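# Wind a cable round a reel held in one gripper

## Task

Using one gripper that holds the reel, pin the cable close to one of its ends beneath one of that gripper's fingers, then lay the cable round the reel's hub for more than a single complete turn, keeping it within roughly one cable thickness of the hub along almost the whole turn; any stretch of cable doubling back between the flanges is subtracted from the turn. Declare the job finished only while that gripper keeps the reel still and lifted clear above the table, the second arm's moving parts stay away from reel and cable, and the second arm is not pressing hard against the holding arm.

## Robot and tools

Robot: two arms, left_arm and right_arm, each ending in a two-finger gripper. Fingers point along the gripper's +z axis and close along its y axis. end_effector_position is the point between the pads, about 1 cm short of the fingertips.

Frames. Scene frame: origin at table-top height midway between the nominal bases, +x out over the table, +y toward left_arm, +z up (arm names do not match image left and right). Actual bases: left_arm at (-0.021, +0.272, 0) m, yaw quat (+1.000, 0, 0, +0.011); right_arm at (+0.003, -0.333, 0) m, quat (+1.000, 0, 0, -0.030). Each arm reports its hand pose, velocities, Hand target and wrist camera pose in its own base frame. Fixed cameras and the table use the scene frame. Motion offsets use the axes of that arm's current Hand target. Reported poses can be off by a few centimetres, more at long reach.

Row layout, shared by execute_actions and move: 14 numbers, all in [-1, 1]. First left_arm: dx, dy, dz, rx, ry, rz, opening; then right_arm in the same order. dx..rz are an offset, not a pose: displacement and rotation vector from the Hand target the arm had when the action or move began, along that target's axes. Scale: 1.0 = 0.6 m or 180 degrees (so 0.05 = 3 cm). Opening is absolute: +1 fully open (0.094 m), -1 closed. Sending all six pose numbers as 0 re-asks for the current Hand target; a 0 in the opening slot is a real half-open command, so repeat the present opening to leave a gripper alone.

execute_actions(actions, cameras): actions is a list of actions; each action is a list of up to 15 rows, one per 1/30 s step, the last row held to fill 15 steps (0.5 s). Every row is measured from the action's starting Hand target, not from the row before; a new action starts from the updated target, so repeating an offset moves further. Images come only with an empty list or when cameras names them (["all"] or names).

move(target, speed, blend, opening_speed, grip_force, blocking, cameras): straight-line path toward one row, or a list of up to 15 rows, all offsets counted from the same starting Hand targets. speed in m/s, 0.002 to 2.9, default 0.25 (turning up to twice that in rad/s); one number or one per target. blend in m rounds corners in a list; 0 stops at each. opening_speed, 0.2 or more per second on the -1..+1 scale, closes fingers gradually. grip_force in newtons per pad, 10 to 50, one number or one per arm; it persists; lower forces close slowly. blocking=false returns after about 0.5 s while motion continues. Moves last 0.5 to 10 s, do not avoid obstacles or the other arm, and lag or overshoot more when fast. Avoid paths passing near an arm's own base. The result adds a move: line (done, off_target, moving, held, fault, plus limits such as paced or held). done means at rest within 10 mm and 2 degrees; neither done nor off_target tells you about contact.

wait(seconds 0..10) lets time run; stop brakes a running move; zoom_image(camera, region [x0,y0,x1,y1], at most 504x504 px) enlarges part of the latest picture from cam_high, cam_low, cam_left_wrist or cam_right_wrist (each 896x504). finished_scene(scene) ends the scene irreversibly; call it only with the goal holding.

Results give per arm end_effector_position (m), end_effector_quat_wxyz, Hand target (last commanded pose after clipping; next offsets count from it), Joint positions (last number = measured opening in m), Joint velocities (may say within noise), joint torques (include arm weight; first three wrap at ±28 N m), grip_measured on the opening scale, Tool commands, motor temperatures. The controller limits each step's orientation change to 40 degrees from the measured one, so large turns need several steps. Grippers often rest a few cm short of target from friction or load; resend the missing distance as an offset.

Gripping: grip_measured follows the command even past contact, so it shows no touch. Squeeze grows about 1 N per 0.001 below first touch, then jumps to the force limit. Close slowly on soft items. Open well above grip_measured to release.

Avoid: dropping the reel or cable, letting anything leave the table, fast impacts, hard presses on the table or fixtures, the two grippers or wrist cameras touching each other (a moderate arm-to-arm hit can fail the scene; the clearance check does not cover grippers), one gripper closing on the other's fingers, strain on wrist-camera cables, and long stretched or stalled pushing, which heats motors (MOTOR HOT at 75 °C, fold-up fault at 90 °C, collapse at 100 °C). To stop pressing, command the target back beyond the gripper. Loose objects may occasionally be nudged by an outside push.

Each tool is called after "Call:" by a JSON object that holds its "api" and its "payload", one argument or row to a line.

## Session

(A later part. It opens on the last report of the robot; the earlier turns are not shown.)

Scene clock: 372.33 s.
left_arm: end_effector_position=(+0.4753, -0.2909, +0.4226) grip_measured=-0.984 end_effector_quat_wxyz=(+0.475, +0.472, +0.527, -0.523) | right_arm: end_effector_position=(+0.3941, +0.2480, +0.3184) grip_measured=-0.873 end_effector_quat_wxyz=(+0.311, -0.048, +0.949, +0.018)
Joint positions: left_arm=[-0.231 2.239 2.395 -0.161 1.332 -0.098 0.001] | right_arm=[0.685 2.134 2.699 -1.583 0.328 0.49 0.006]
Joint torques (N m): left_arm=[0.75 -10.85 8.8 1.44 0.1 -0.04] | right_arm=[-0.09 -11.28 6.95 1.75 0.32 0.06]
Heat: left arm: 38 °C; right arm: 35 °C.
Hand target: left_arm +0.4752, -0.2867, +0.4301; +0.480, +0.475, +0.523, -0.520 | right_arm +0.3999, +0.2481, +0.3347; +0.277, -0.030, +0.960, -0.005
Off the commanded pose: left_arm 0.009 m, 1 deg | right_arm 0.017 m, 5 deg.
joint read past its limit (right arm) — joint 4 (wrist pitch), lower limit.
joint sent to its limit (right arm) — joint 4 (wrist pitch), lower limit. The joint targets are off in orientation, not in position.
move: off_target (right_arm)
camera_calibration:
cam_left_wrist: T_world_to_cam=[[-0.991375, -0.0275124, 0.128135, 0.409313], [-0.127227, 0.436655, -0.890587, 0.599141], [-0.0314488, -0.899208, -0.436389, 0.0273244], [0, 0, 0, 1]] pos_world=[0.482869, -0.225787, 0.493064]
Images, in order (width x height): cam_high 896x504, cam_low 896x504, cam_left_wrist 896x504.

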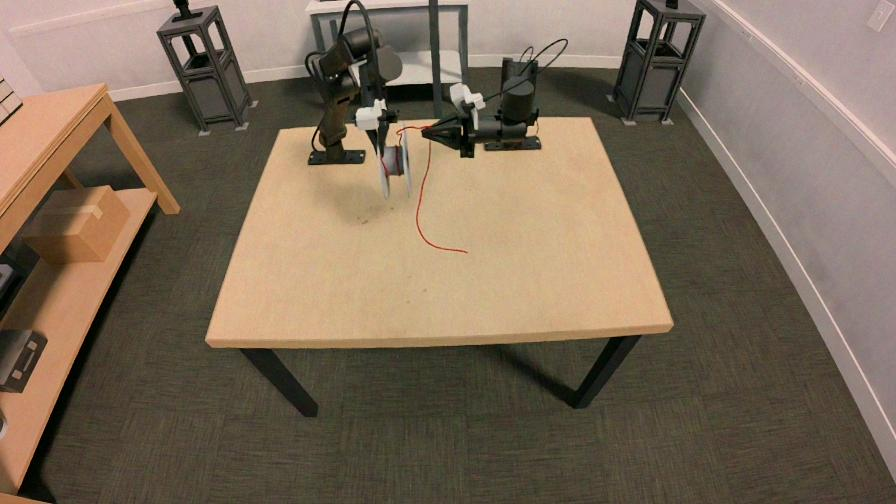

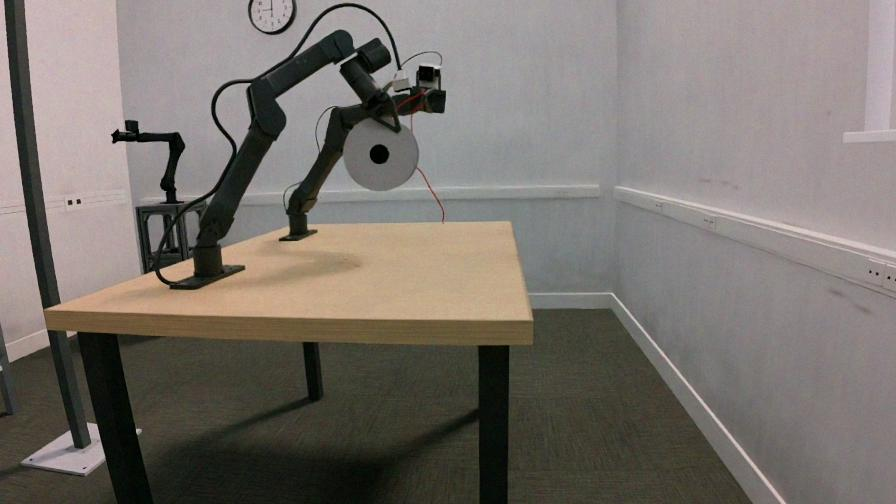

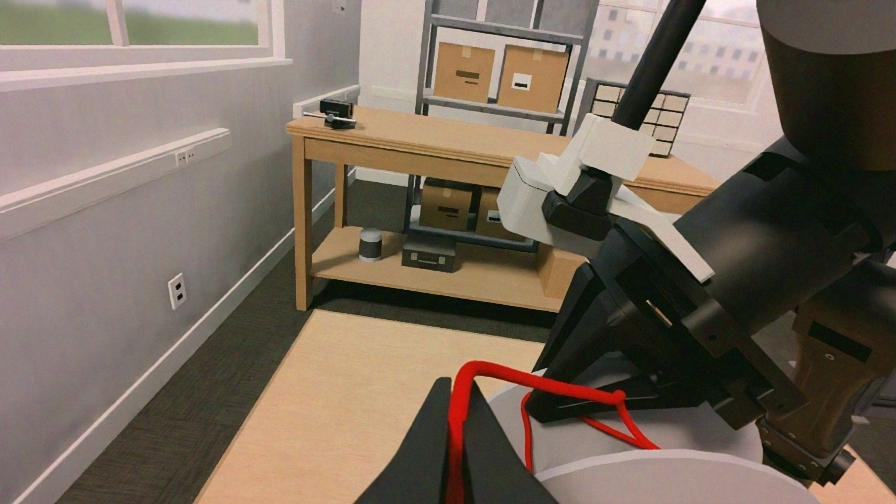

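Call:
{"api": "move", "payload": {
  "target": [
    [0.158,0.106,0.025,0,0,-0.05,-1,0,0,0,0,0,0,-1],
    [0.271,0.149,0.075,0,0,-0.1,-1,0,0,0,0,0,0,-1],
    [0.347,0.15,0.125,0,0,-0.12,-1,0,0,0,0,0,0,-1]
  ],
  "speed": 0.16,
  "blend": [0.02,0.02,0],
  "cameras": ["all"]
}}

Call:
{"api": "zoom_image", "payload": {
  "camera": "cam_high",
  "region": [350, 60, 550, 260]
}}

Call:
{"api": "zoom_image", "payload": {
  "camera": "cam_right_wrist",
  "region": [200, 250, 550, 504]
}}

Scene clock: 375.47 s.
left_arm: end_effector_position=(+0.5434, -0.3626, +0.2219) grip_measured=-0.984 end_effector_quat_wxyz=(+0.371, +0.375, +0.599, -0.603) | right_arm: end_effector_position=(+0.3946, +0.2473, +0.3186) grip_measured=-0.873 end_effector_quat_wxyz=(+0.312, -0.047, +0.949, +0.017)
Joint positions: left_arm=[-0.325 2.649 2.321 0.334 1.253 -0.465 0.001] | right_arm=[0.684 2.134 2.699 -1.583 0.332 0.49 0.006]
Joint torques (N m): left_arm=[0.2 -13.16 5.82 1.66 -0.06 0.03] | right_arm=[-0.09 -11.22 7.04 1.75 0.28 0.04]
Heat: left arm: 39 °C; right arm: 35 °C.
Hand target: left_arm +0.5474, -0.3616, +0.2150; +0.374, +0.369, +0.602, -0.601 | right_arm +0.3999, +0.2481, +0.3347; +0.277, -0.030, +0.960, -0.005
Off the commanded pose: left_arm 0.008 m, 1 deg | right_arm 0.017 m, 5 deg.
joint read past its limit (right arm) — joint 4 (wrist pitch), lower limit.
joint sent to its limit (right arm) — joint 4 (wrist pitch), lower limit. The joint targets are off in orientation, not in position.
move: off_target (right_arm)
camera_calibration:
cam_left_wrist: T_world_to_cam=[[-0.884521, -0.0129458, 0.46632, 0.372744], [-0.424247, 0.438032, -0.792555, 0.60059], [-0.194003, -0.898866, -0.39294, -0.043762], [0, 0, 0, 1]] pos_world=[0.576008, -0.297588, 0.284986]
cam_right_wrist: T_world_to_cam=[[0.0915576, -0.995649, -0.017307, 0.219373], [-0.971013, -0.0854115, -0.223245, 0.512693], [0.220796, 0.0372452, -0.974609, 0.307581], [0, 0, 0, 1]] pos_world=[0.409833, 0.250753, 0.418024]

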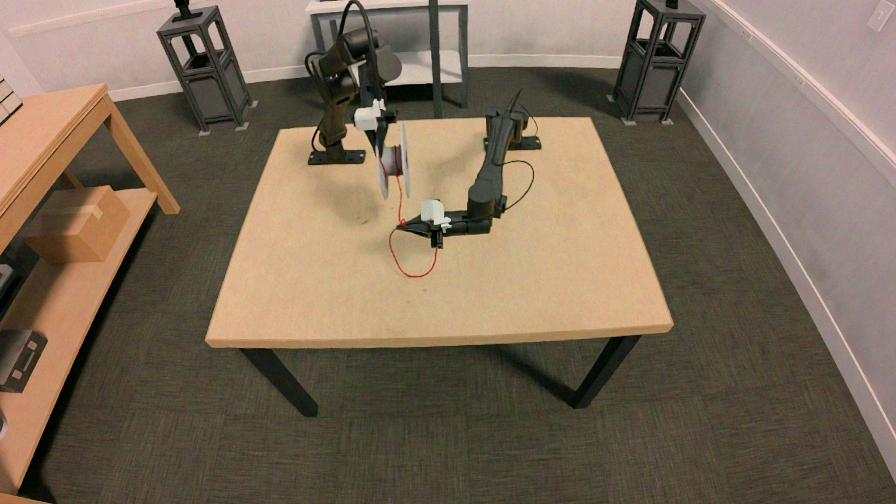

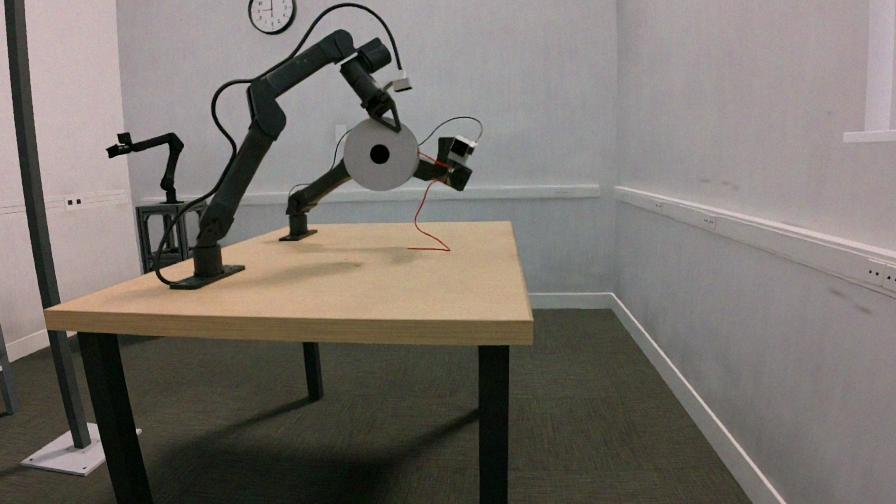

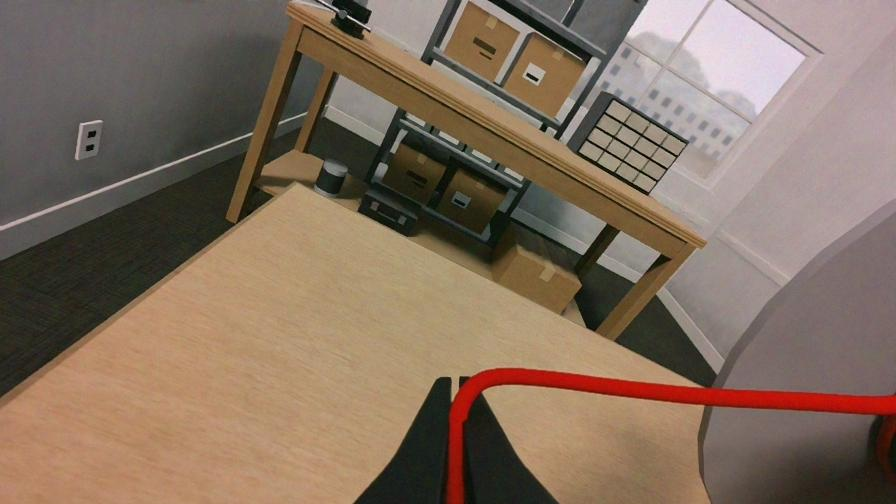

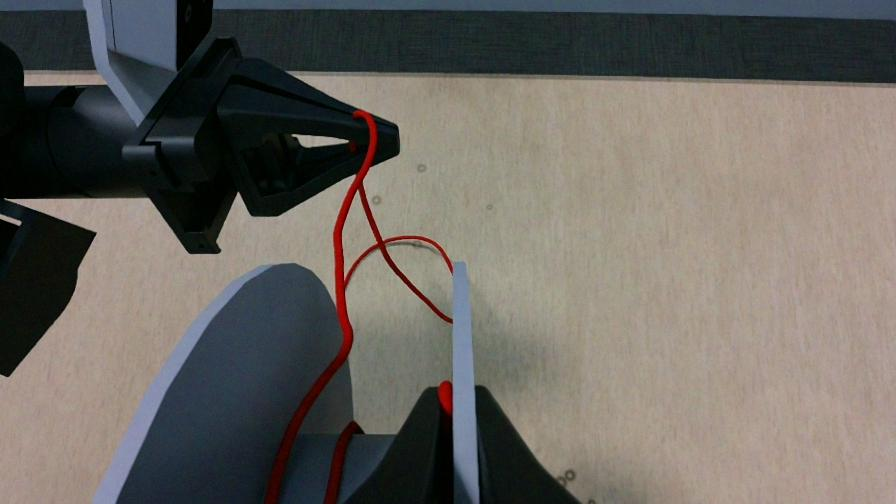

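Scaled by 2.520 from the camera's 896x504 image, which has a finer 1280x720 frame.

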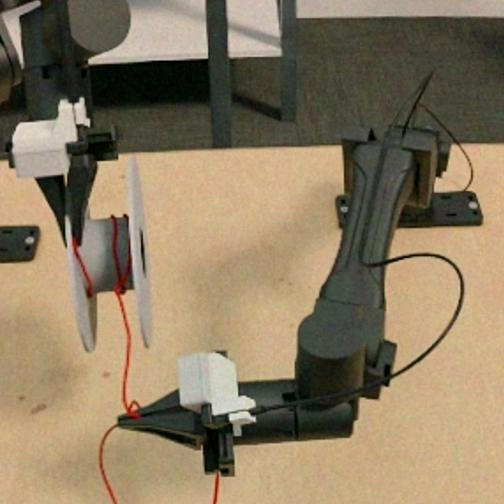

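Scaled by 1.440 from the camera's 896x504 image, which has a finer 1280x720 frame.

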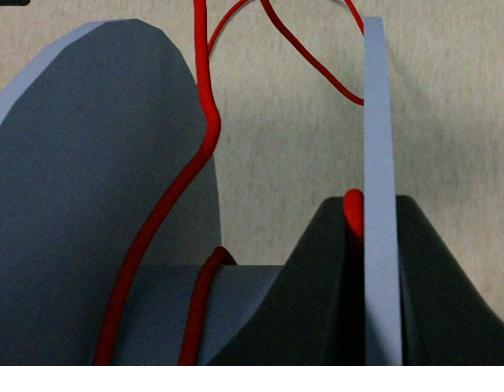

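Call:
{"api": "move", "payload": {
  "target": [
    [0.168,0,0,0,0,0.04,-1,0,0,0,0,0,0,-1],
    [0.2125,0.004,0,0,0,0.08,-1,0,0,0,0,0,0,-1]
  ],
  "speed": 0.1,
  "cameras": ["cam_high","cam_left_wrist","cam_low","cam_right_wrist"]
}}

Call:
{"api": "zoom_image", "payload": {
  "camera": "cam_right_wrist",
  "region": [200, 250, 550, 504]
}}

Call:
{"api": "zoom_image", "payload": {
  "camera": "cam_high",
  "region": [350, 90, 500, 240]
}}

Scene clock: 379.27 s.
left_arm: end_effector_position=(+0.4889, -0.3627, +0.1149) grip_measured=-0.984 end_effector_quat_wxyz=(+0.455, +0.459, +0.528, -0.551) | right_arm: end_effector_position=(+0.3960, +0.2457, +0.3181) grip_measured=-0.873 end_effector_quat_wxyz=(+0.314, -0.046, +0.948, +0.011)
Joint positions: left_arm=[-0.356 2.62 1.773 0.913 1.24 -0.228 0.001] | right_arm=[0.684 2.137 2.699 -1.583 0.345 0.49 0.006]
Joint torques (N m): left_arm=[-0.16 -12.29 3.9 1.25 -0.33 0.11] | right_arm=[-0.1 -11.49 7.01 1.74 0.18 0.02]
Heat: left arm: 40 °C; right arm: 35 °C.
Hand target: left_arm +0.4926, -0.3622, +0.0999; +0.447, +0.442, +0.551, -0.549 | right_arm +0.3999, +0.2481, +0.3347; +0.277, -0.030, +0.960, -0.005
Off the commanded pose: left_arm 0.015 m, 4 deg | right_arm 0.017 m, 5 deg.
joint read past its limit (right arm) — joint 4 (wrist pitch), lower limit.
joint sent to its limit (right arm) — joint 4 (wrist pitch), lower limit. The joint targets are off in orientation, not in position.
move: off_target (left_arm, right_arm)
camera_calibration:
cam_left_wrist: T_world_to_cam=[[-0.981857, 0.0100527, 0.189354, 0.462176], [-0.16751, 0.421988, -0.890992, 0.372625], [-0.0888619, -0.906546, -0.412648, -0.148382], [0, 0, 0, 1]] pos_world=[0.503024, -0.296405, 0.183261]
cam_right_wrist: T_world_to_cam=[[0.0850003, -0.996357, -0.00692607, 0.217161], [-0.970515, -0.0812181, -0.226944, 0.513797], [0.225554, 0.0260121, -0.973883, 0.307528], [0, 0, 0, 1]] pos_world=[0.410825, 0.2501, 0.417604]

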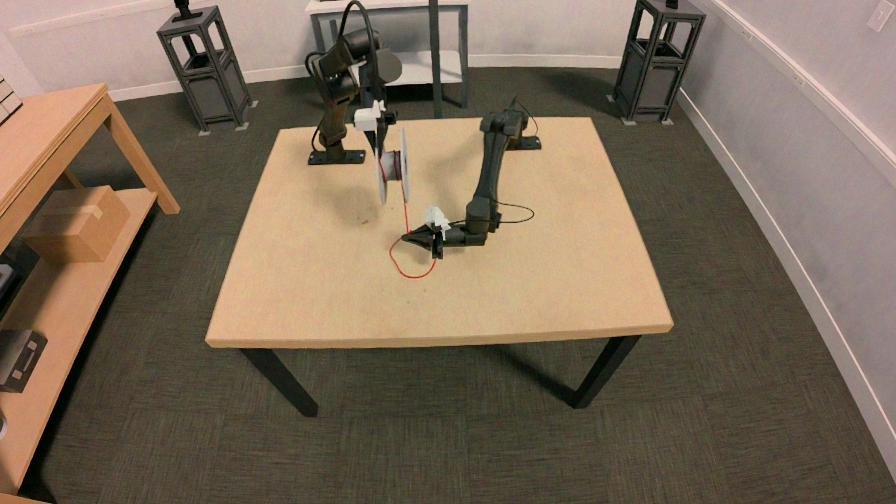

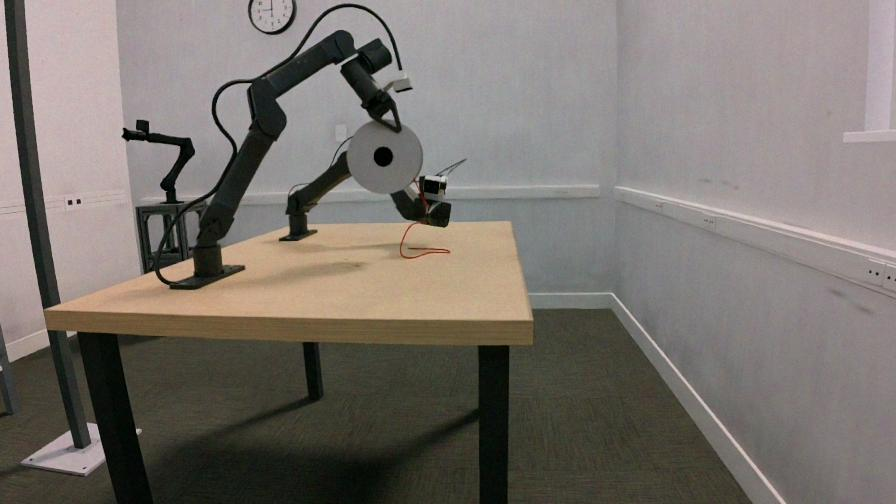

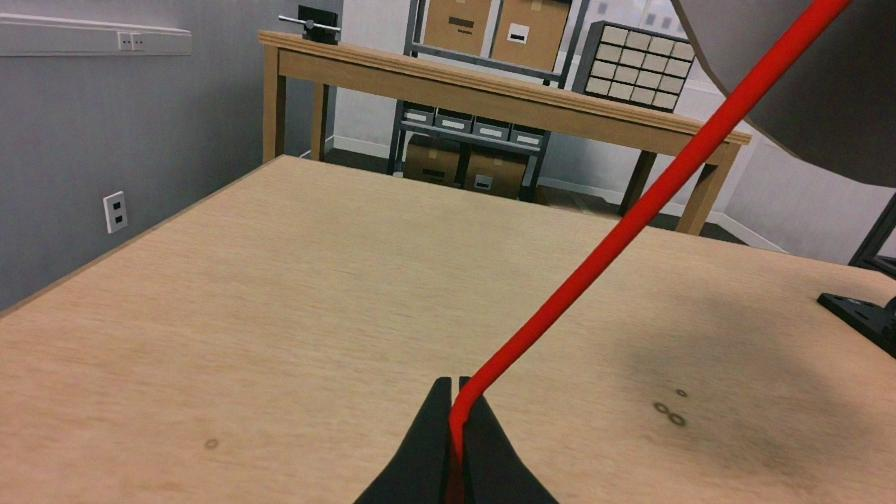

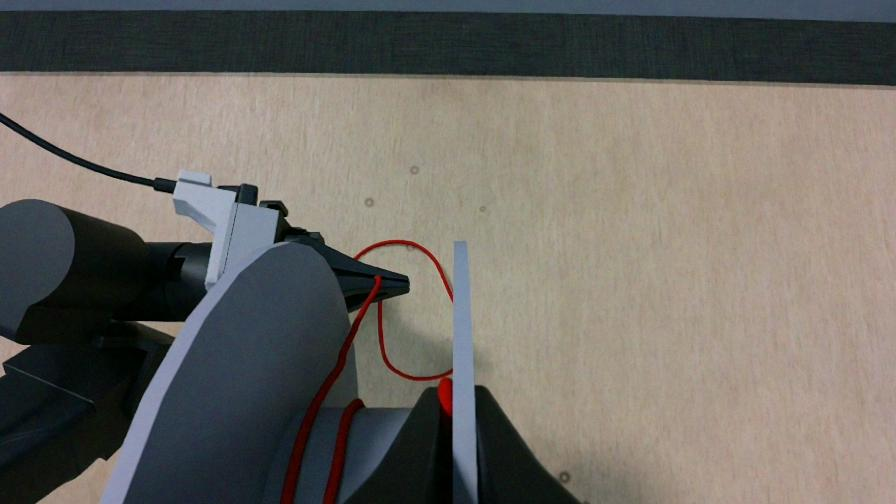

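Scaled by 1.440 from the camera's 896x504 image, which has a finer 1280x720 frame.

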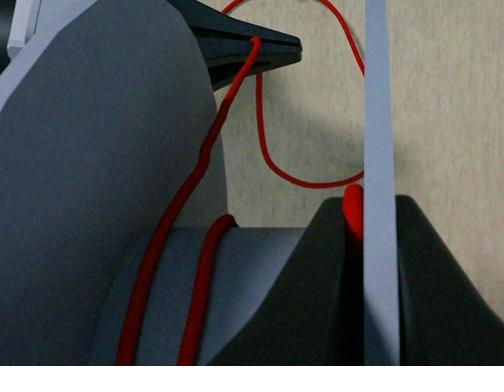

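Scaled by 3.360 from the camera's 896x504 image, which has a finer 1280x720 frame.

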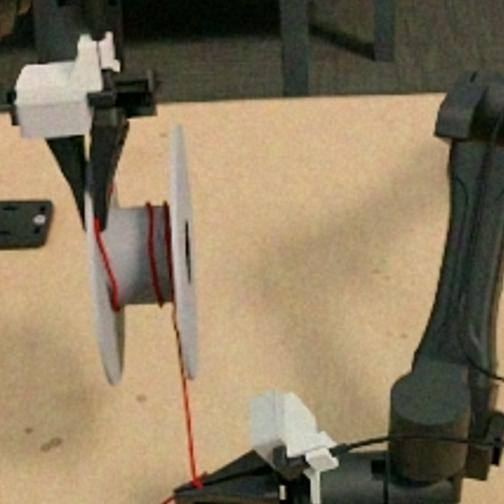

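Call:
{"api": "move", "payload": {
  "target": [
    [-0.02,0,0,0,0,0,-1,0,0,0,0,0,0,-1],
    [-0.02,0,0,0,0,0,-0.6,0,0,0,0,0,0,-1],
    [-0.02,0.03,-0.3,0,0,0,-0.6,0,0,0,0,0,0,-1]
  ],
  "speed": 0.1,
  "opening_speed": 0.3,
  "cameras": ["cam_high","cam_left_wrist","cam_low","cam_right_wrist"]
}}

Call:
{"api": "zoom_image", "payload": {
  "camera": "cam_right_wrist",
  "region": [200, 250, 550, 504]
}}

Call:
{"api": "zoom_image", "payload": {
  "camera": "cam_high",
  "region": [350, 90, 500, 240]
}}

Call:
{"api": "zoom_image", "payload": {
  "camera": "cam_low",
  "region": [290, 80, 490, 280]
}}

Scene clock: 384.63 s.
left_arm: end_effector_position=(+0.5128, -0.1817, +0.0875) grip_measured=-0.601 end_effector_quat_wxyz=(+0.434, +0.425, +0.565, -0.558) | right_arm: end_effector_position=(+0.3957, +0.2463, +0.3179) grip_measured=-0.873 end_effector_quat_wxyz=(+0.313, -0.046, +0.948, +0.012)
Joint positions: left_arm=[-0.005 2.606 1.663 0.903 1.549 -0.224 0.019] | right_arm=[0.684 2.137 2.699 -1.583 0.341 0.49 0.006]
Joint torques (N m): left_arm=[-0.17 -15.54 4.92 1.45 0.15 0.04] | right_arm=[-0.08 -11.51 7.05 1.73 0.21 0.02]
Heat: left arm: 42 °C; right arm: 35 °C.
Hand target: left_arm +0.5113, -0.1820, +0.1076; +0.447, +0.442, +0.551, -0.549 | right_arm +0.3999, +0.2481, +0.3347; +0.277, -0.030, +0.960, -0.005
Off the commanded pose: left_arm 0.020 m, 3 deg | right_arm 0.017 m, 5 deg.
joint read past its limit (right arm) — joint 4 (wrist pitch), lower limit.
joint sent to its limit (right arm) — joint 4 (wrist pitch), lower limit. The joint targets are off in orientation, not in position.
move: off_target (left_arm, right_arm); target 2's new opening was sent with left_arm's hand 0.007 m and 4 deg from that target
camera_calibration:
cam_left_wrist: T_world_to_cam=[[-0.957805, -0.0361051, 0.285142, 0.459934], [-0.272174, 0.432739, -0.859452, 0.328704], [-0.0923615, -0.900796, -0.424307, 0.0103785], [0, 0, 0, 1]] pos_world=[0.53095, -0.116288, 0.155763]
cam_right_wrist: T_world_to_cam=[[0.0868141, -0.996181, -0.00932982, 0.217769], [-0.970777, -0.0824896, -0.22536, 0.513456], [0.22373, 0.0286216, -0.974231, 0.307592], [0, 0, 0, 1]] pos_world=[0.410729, 0.250489, 0.41741]

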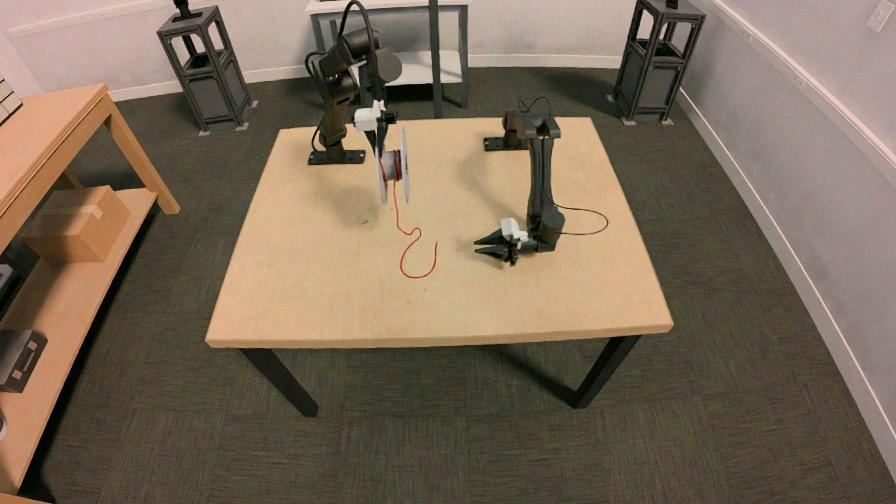

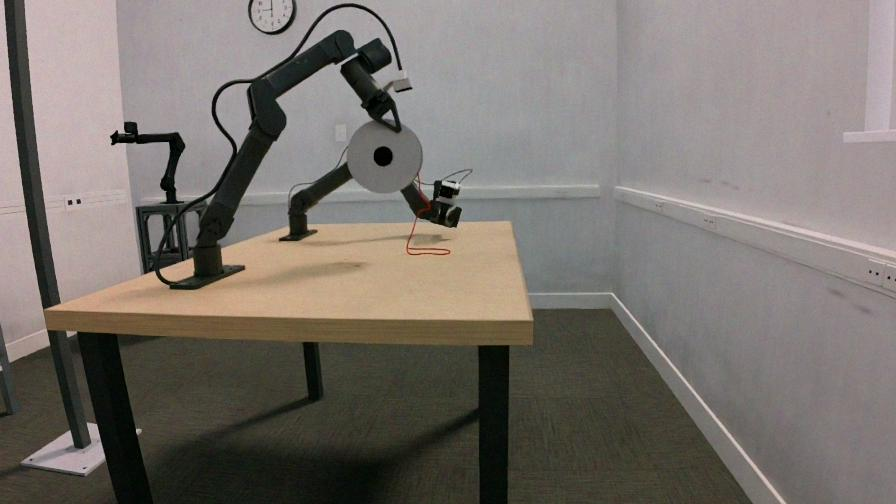

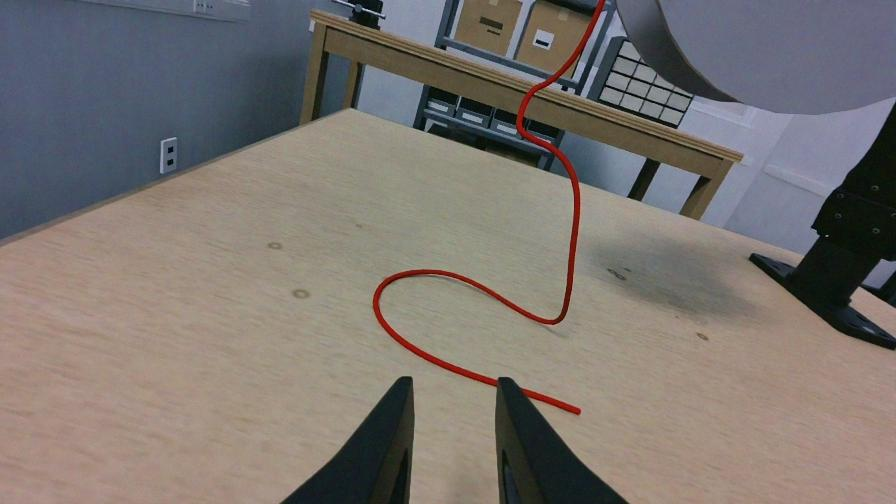

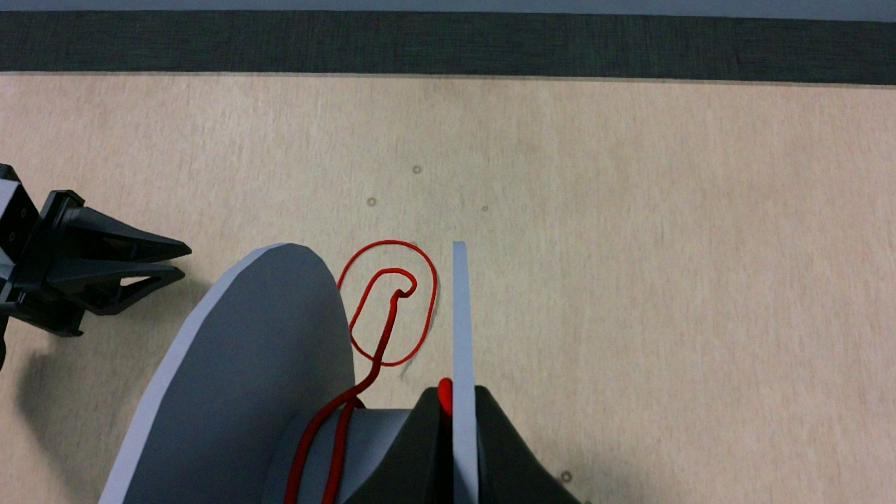

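Scaled by 1.440 from the camera's 896x504 image, which has a finer 1280x720 frame.

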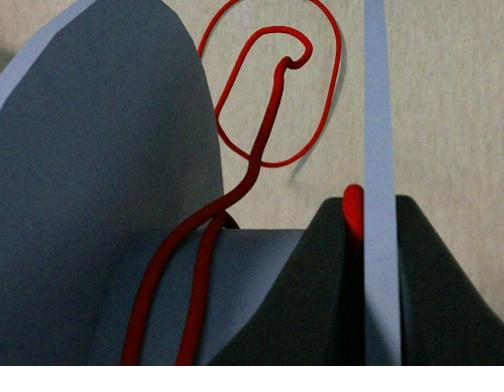

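Scaled by 3.360 from the camera's 896x504 image, which has a finer 1280x720 frame.

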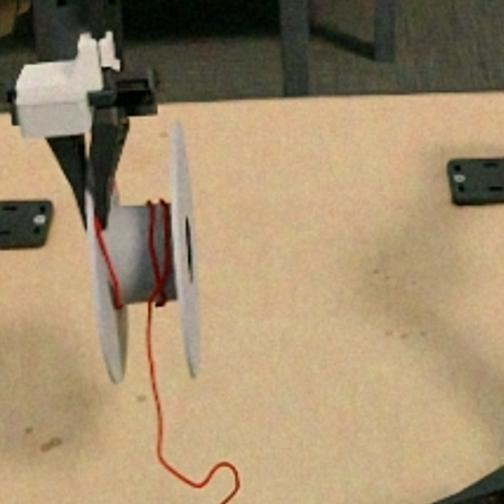

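Scaled by 2.520 from the camera's 896x504 image, which has a finer 1280x720 frame.

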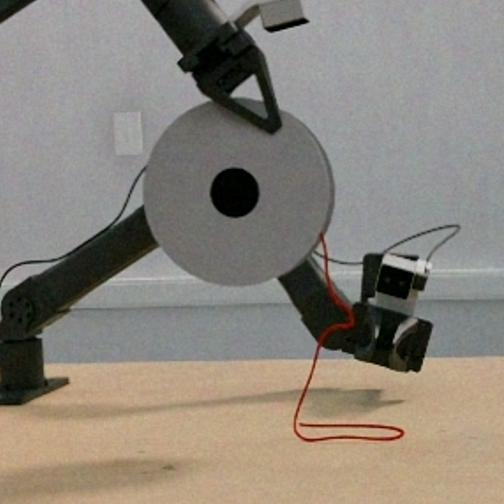

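Call:
{"api": "finished_scene", "payload": {
  "scene": 2
}}

The scene is finished: the task was done.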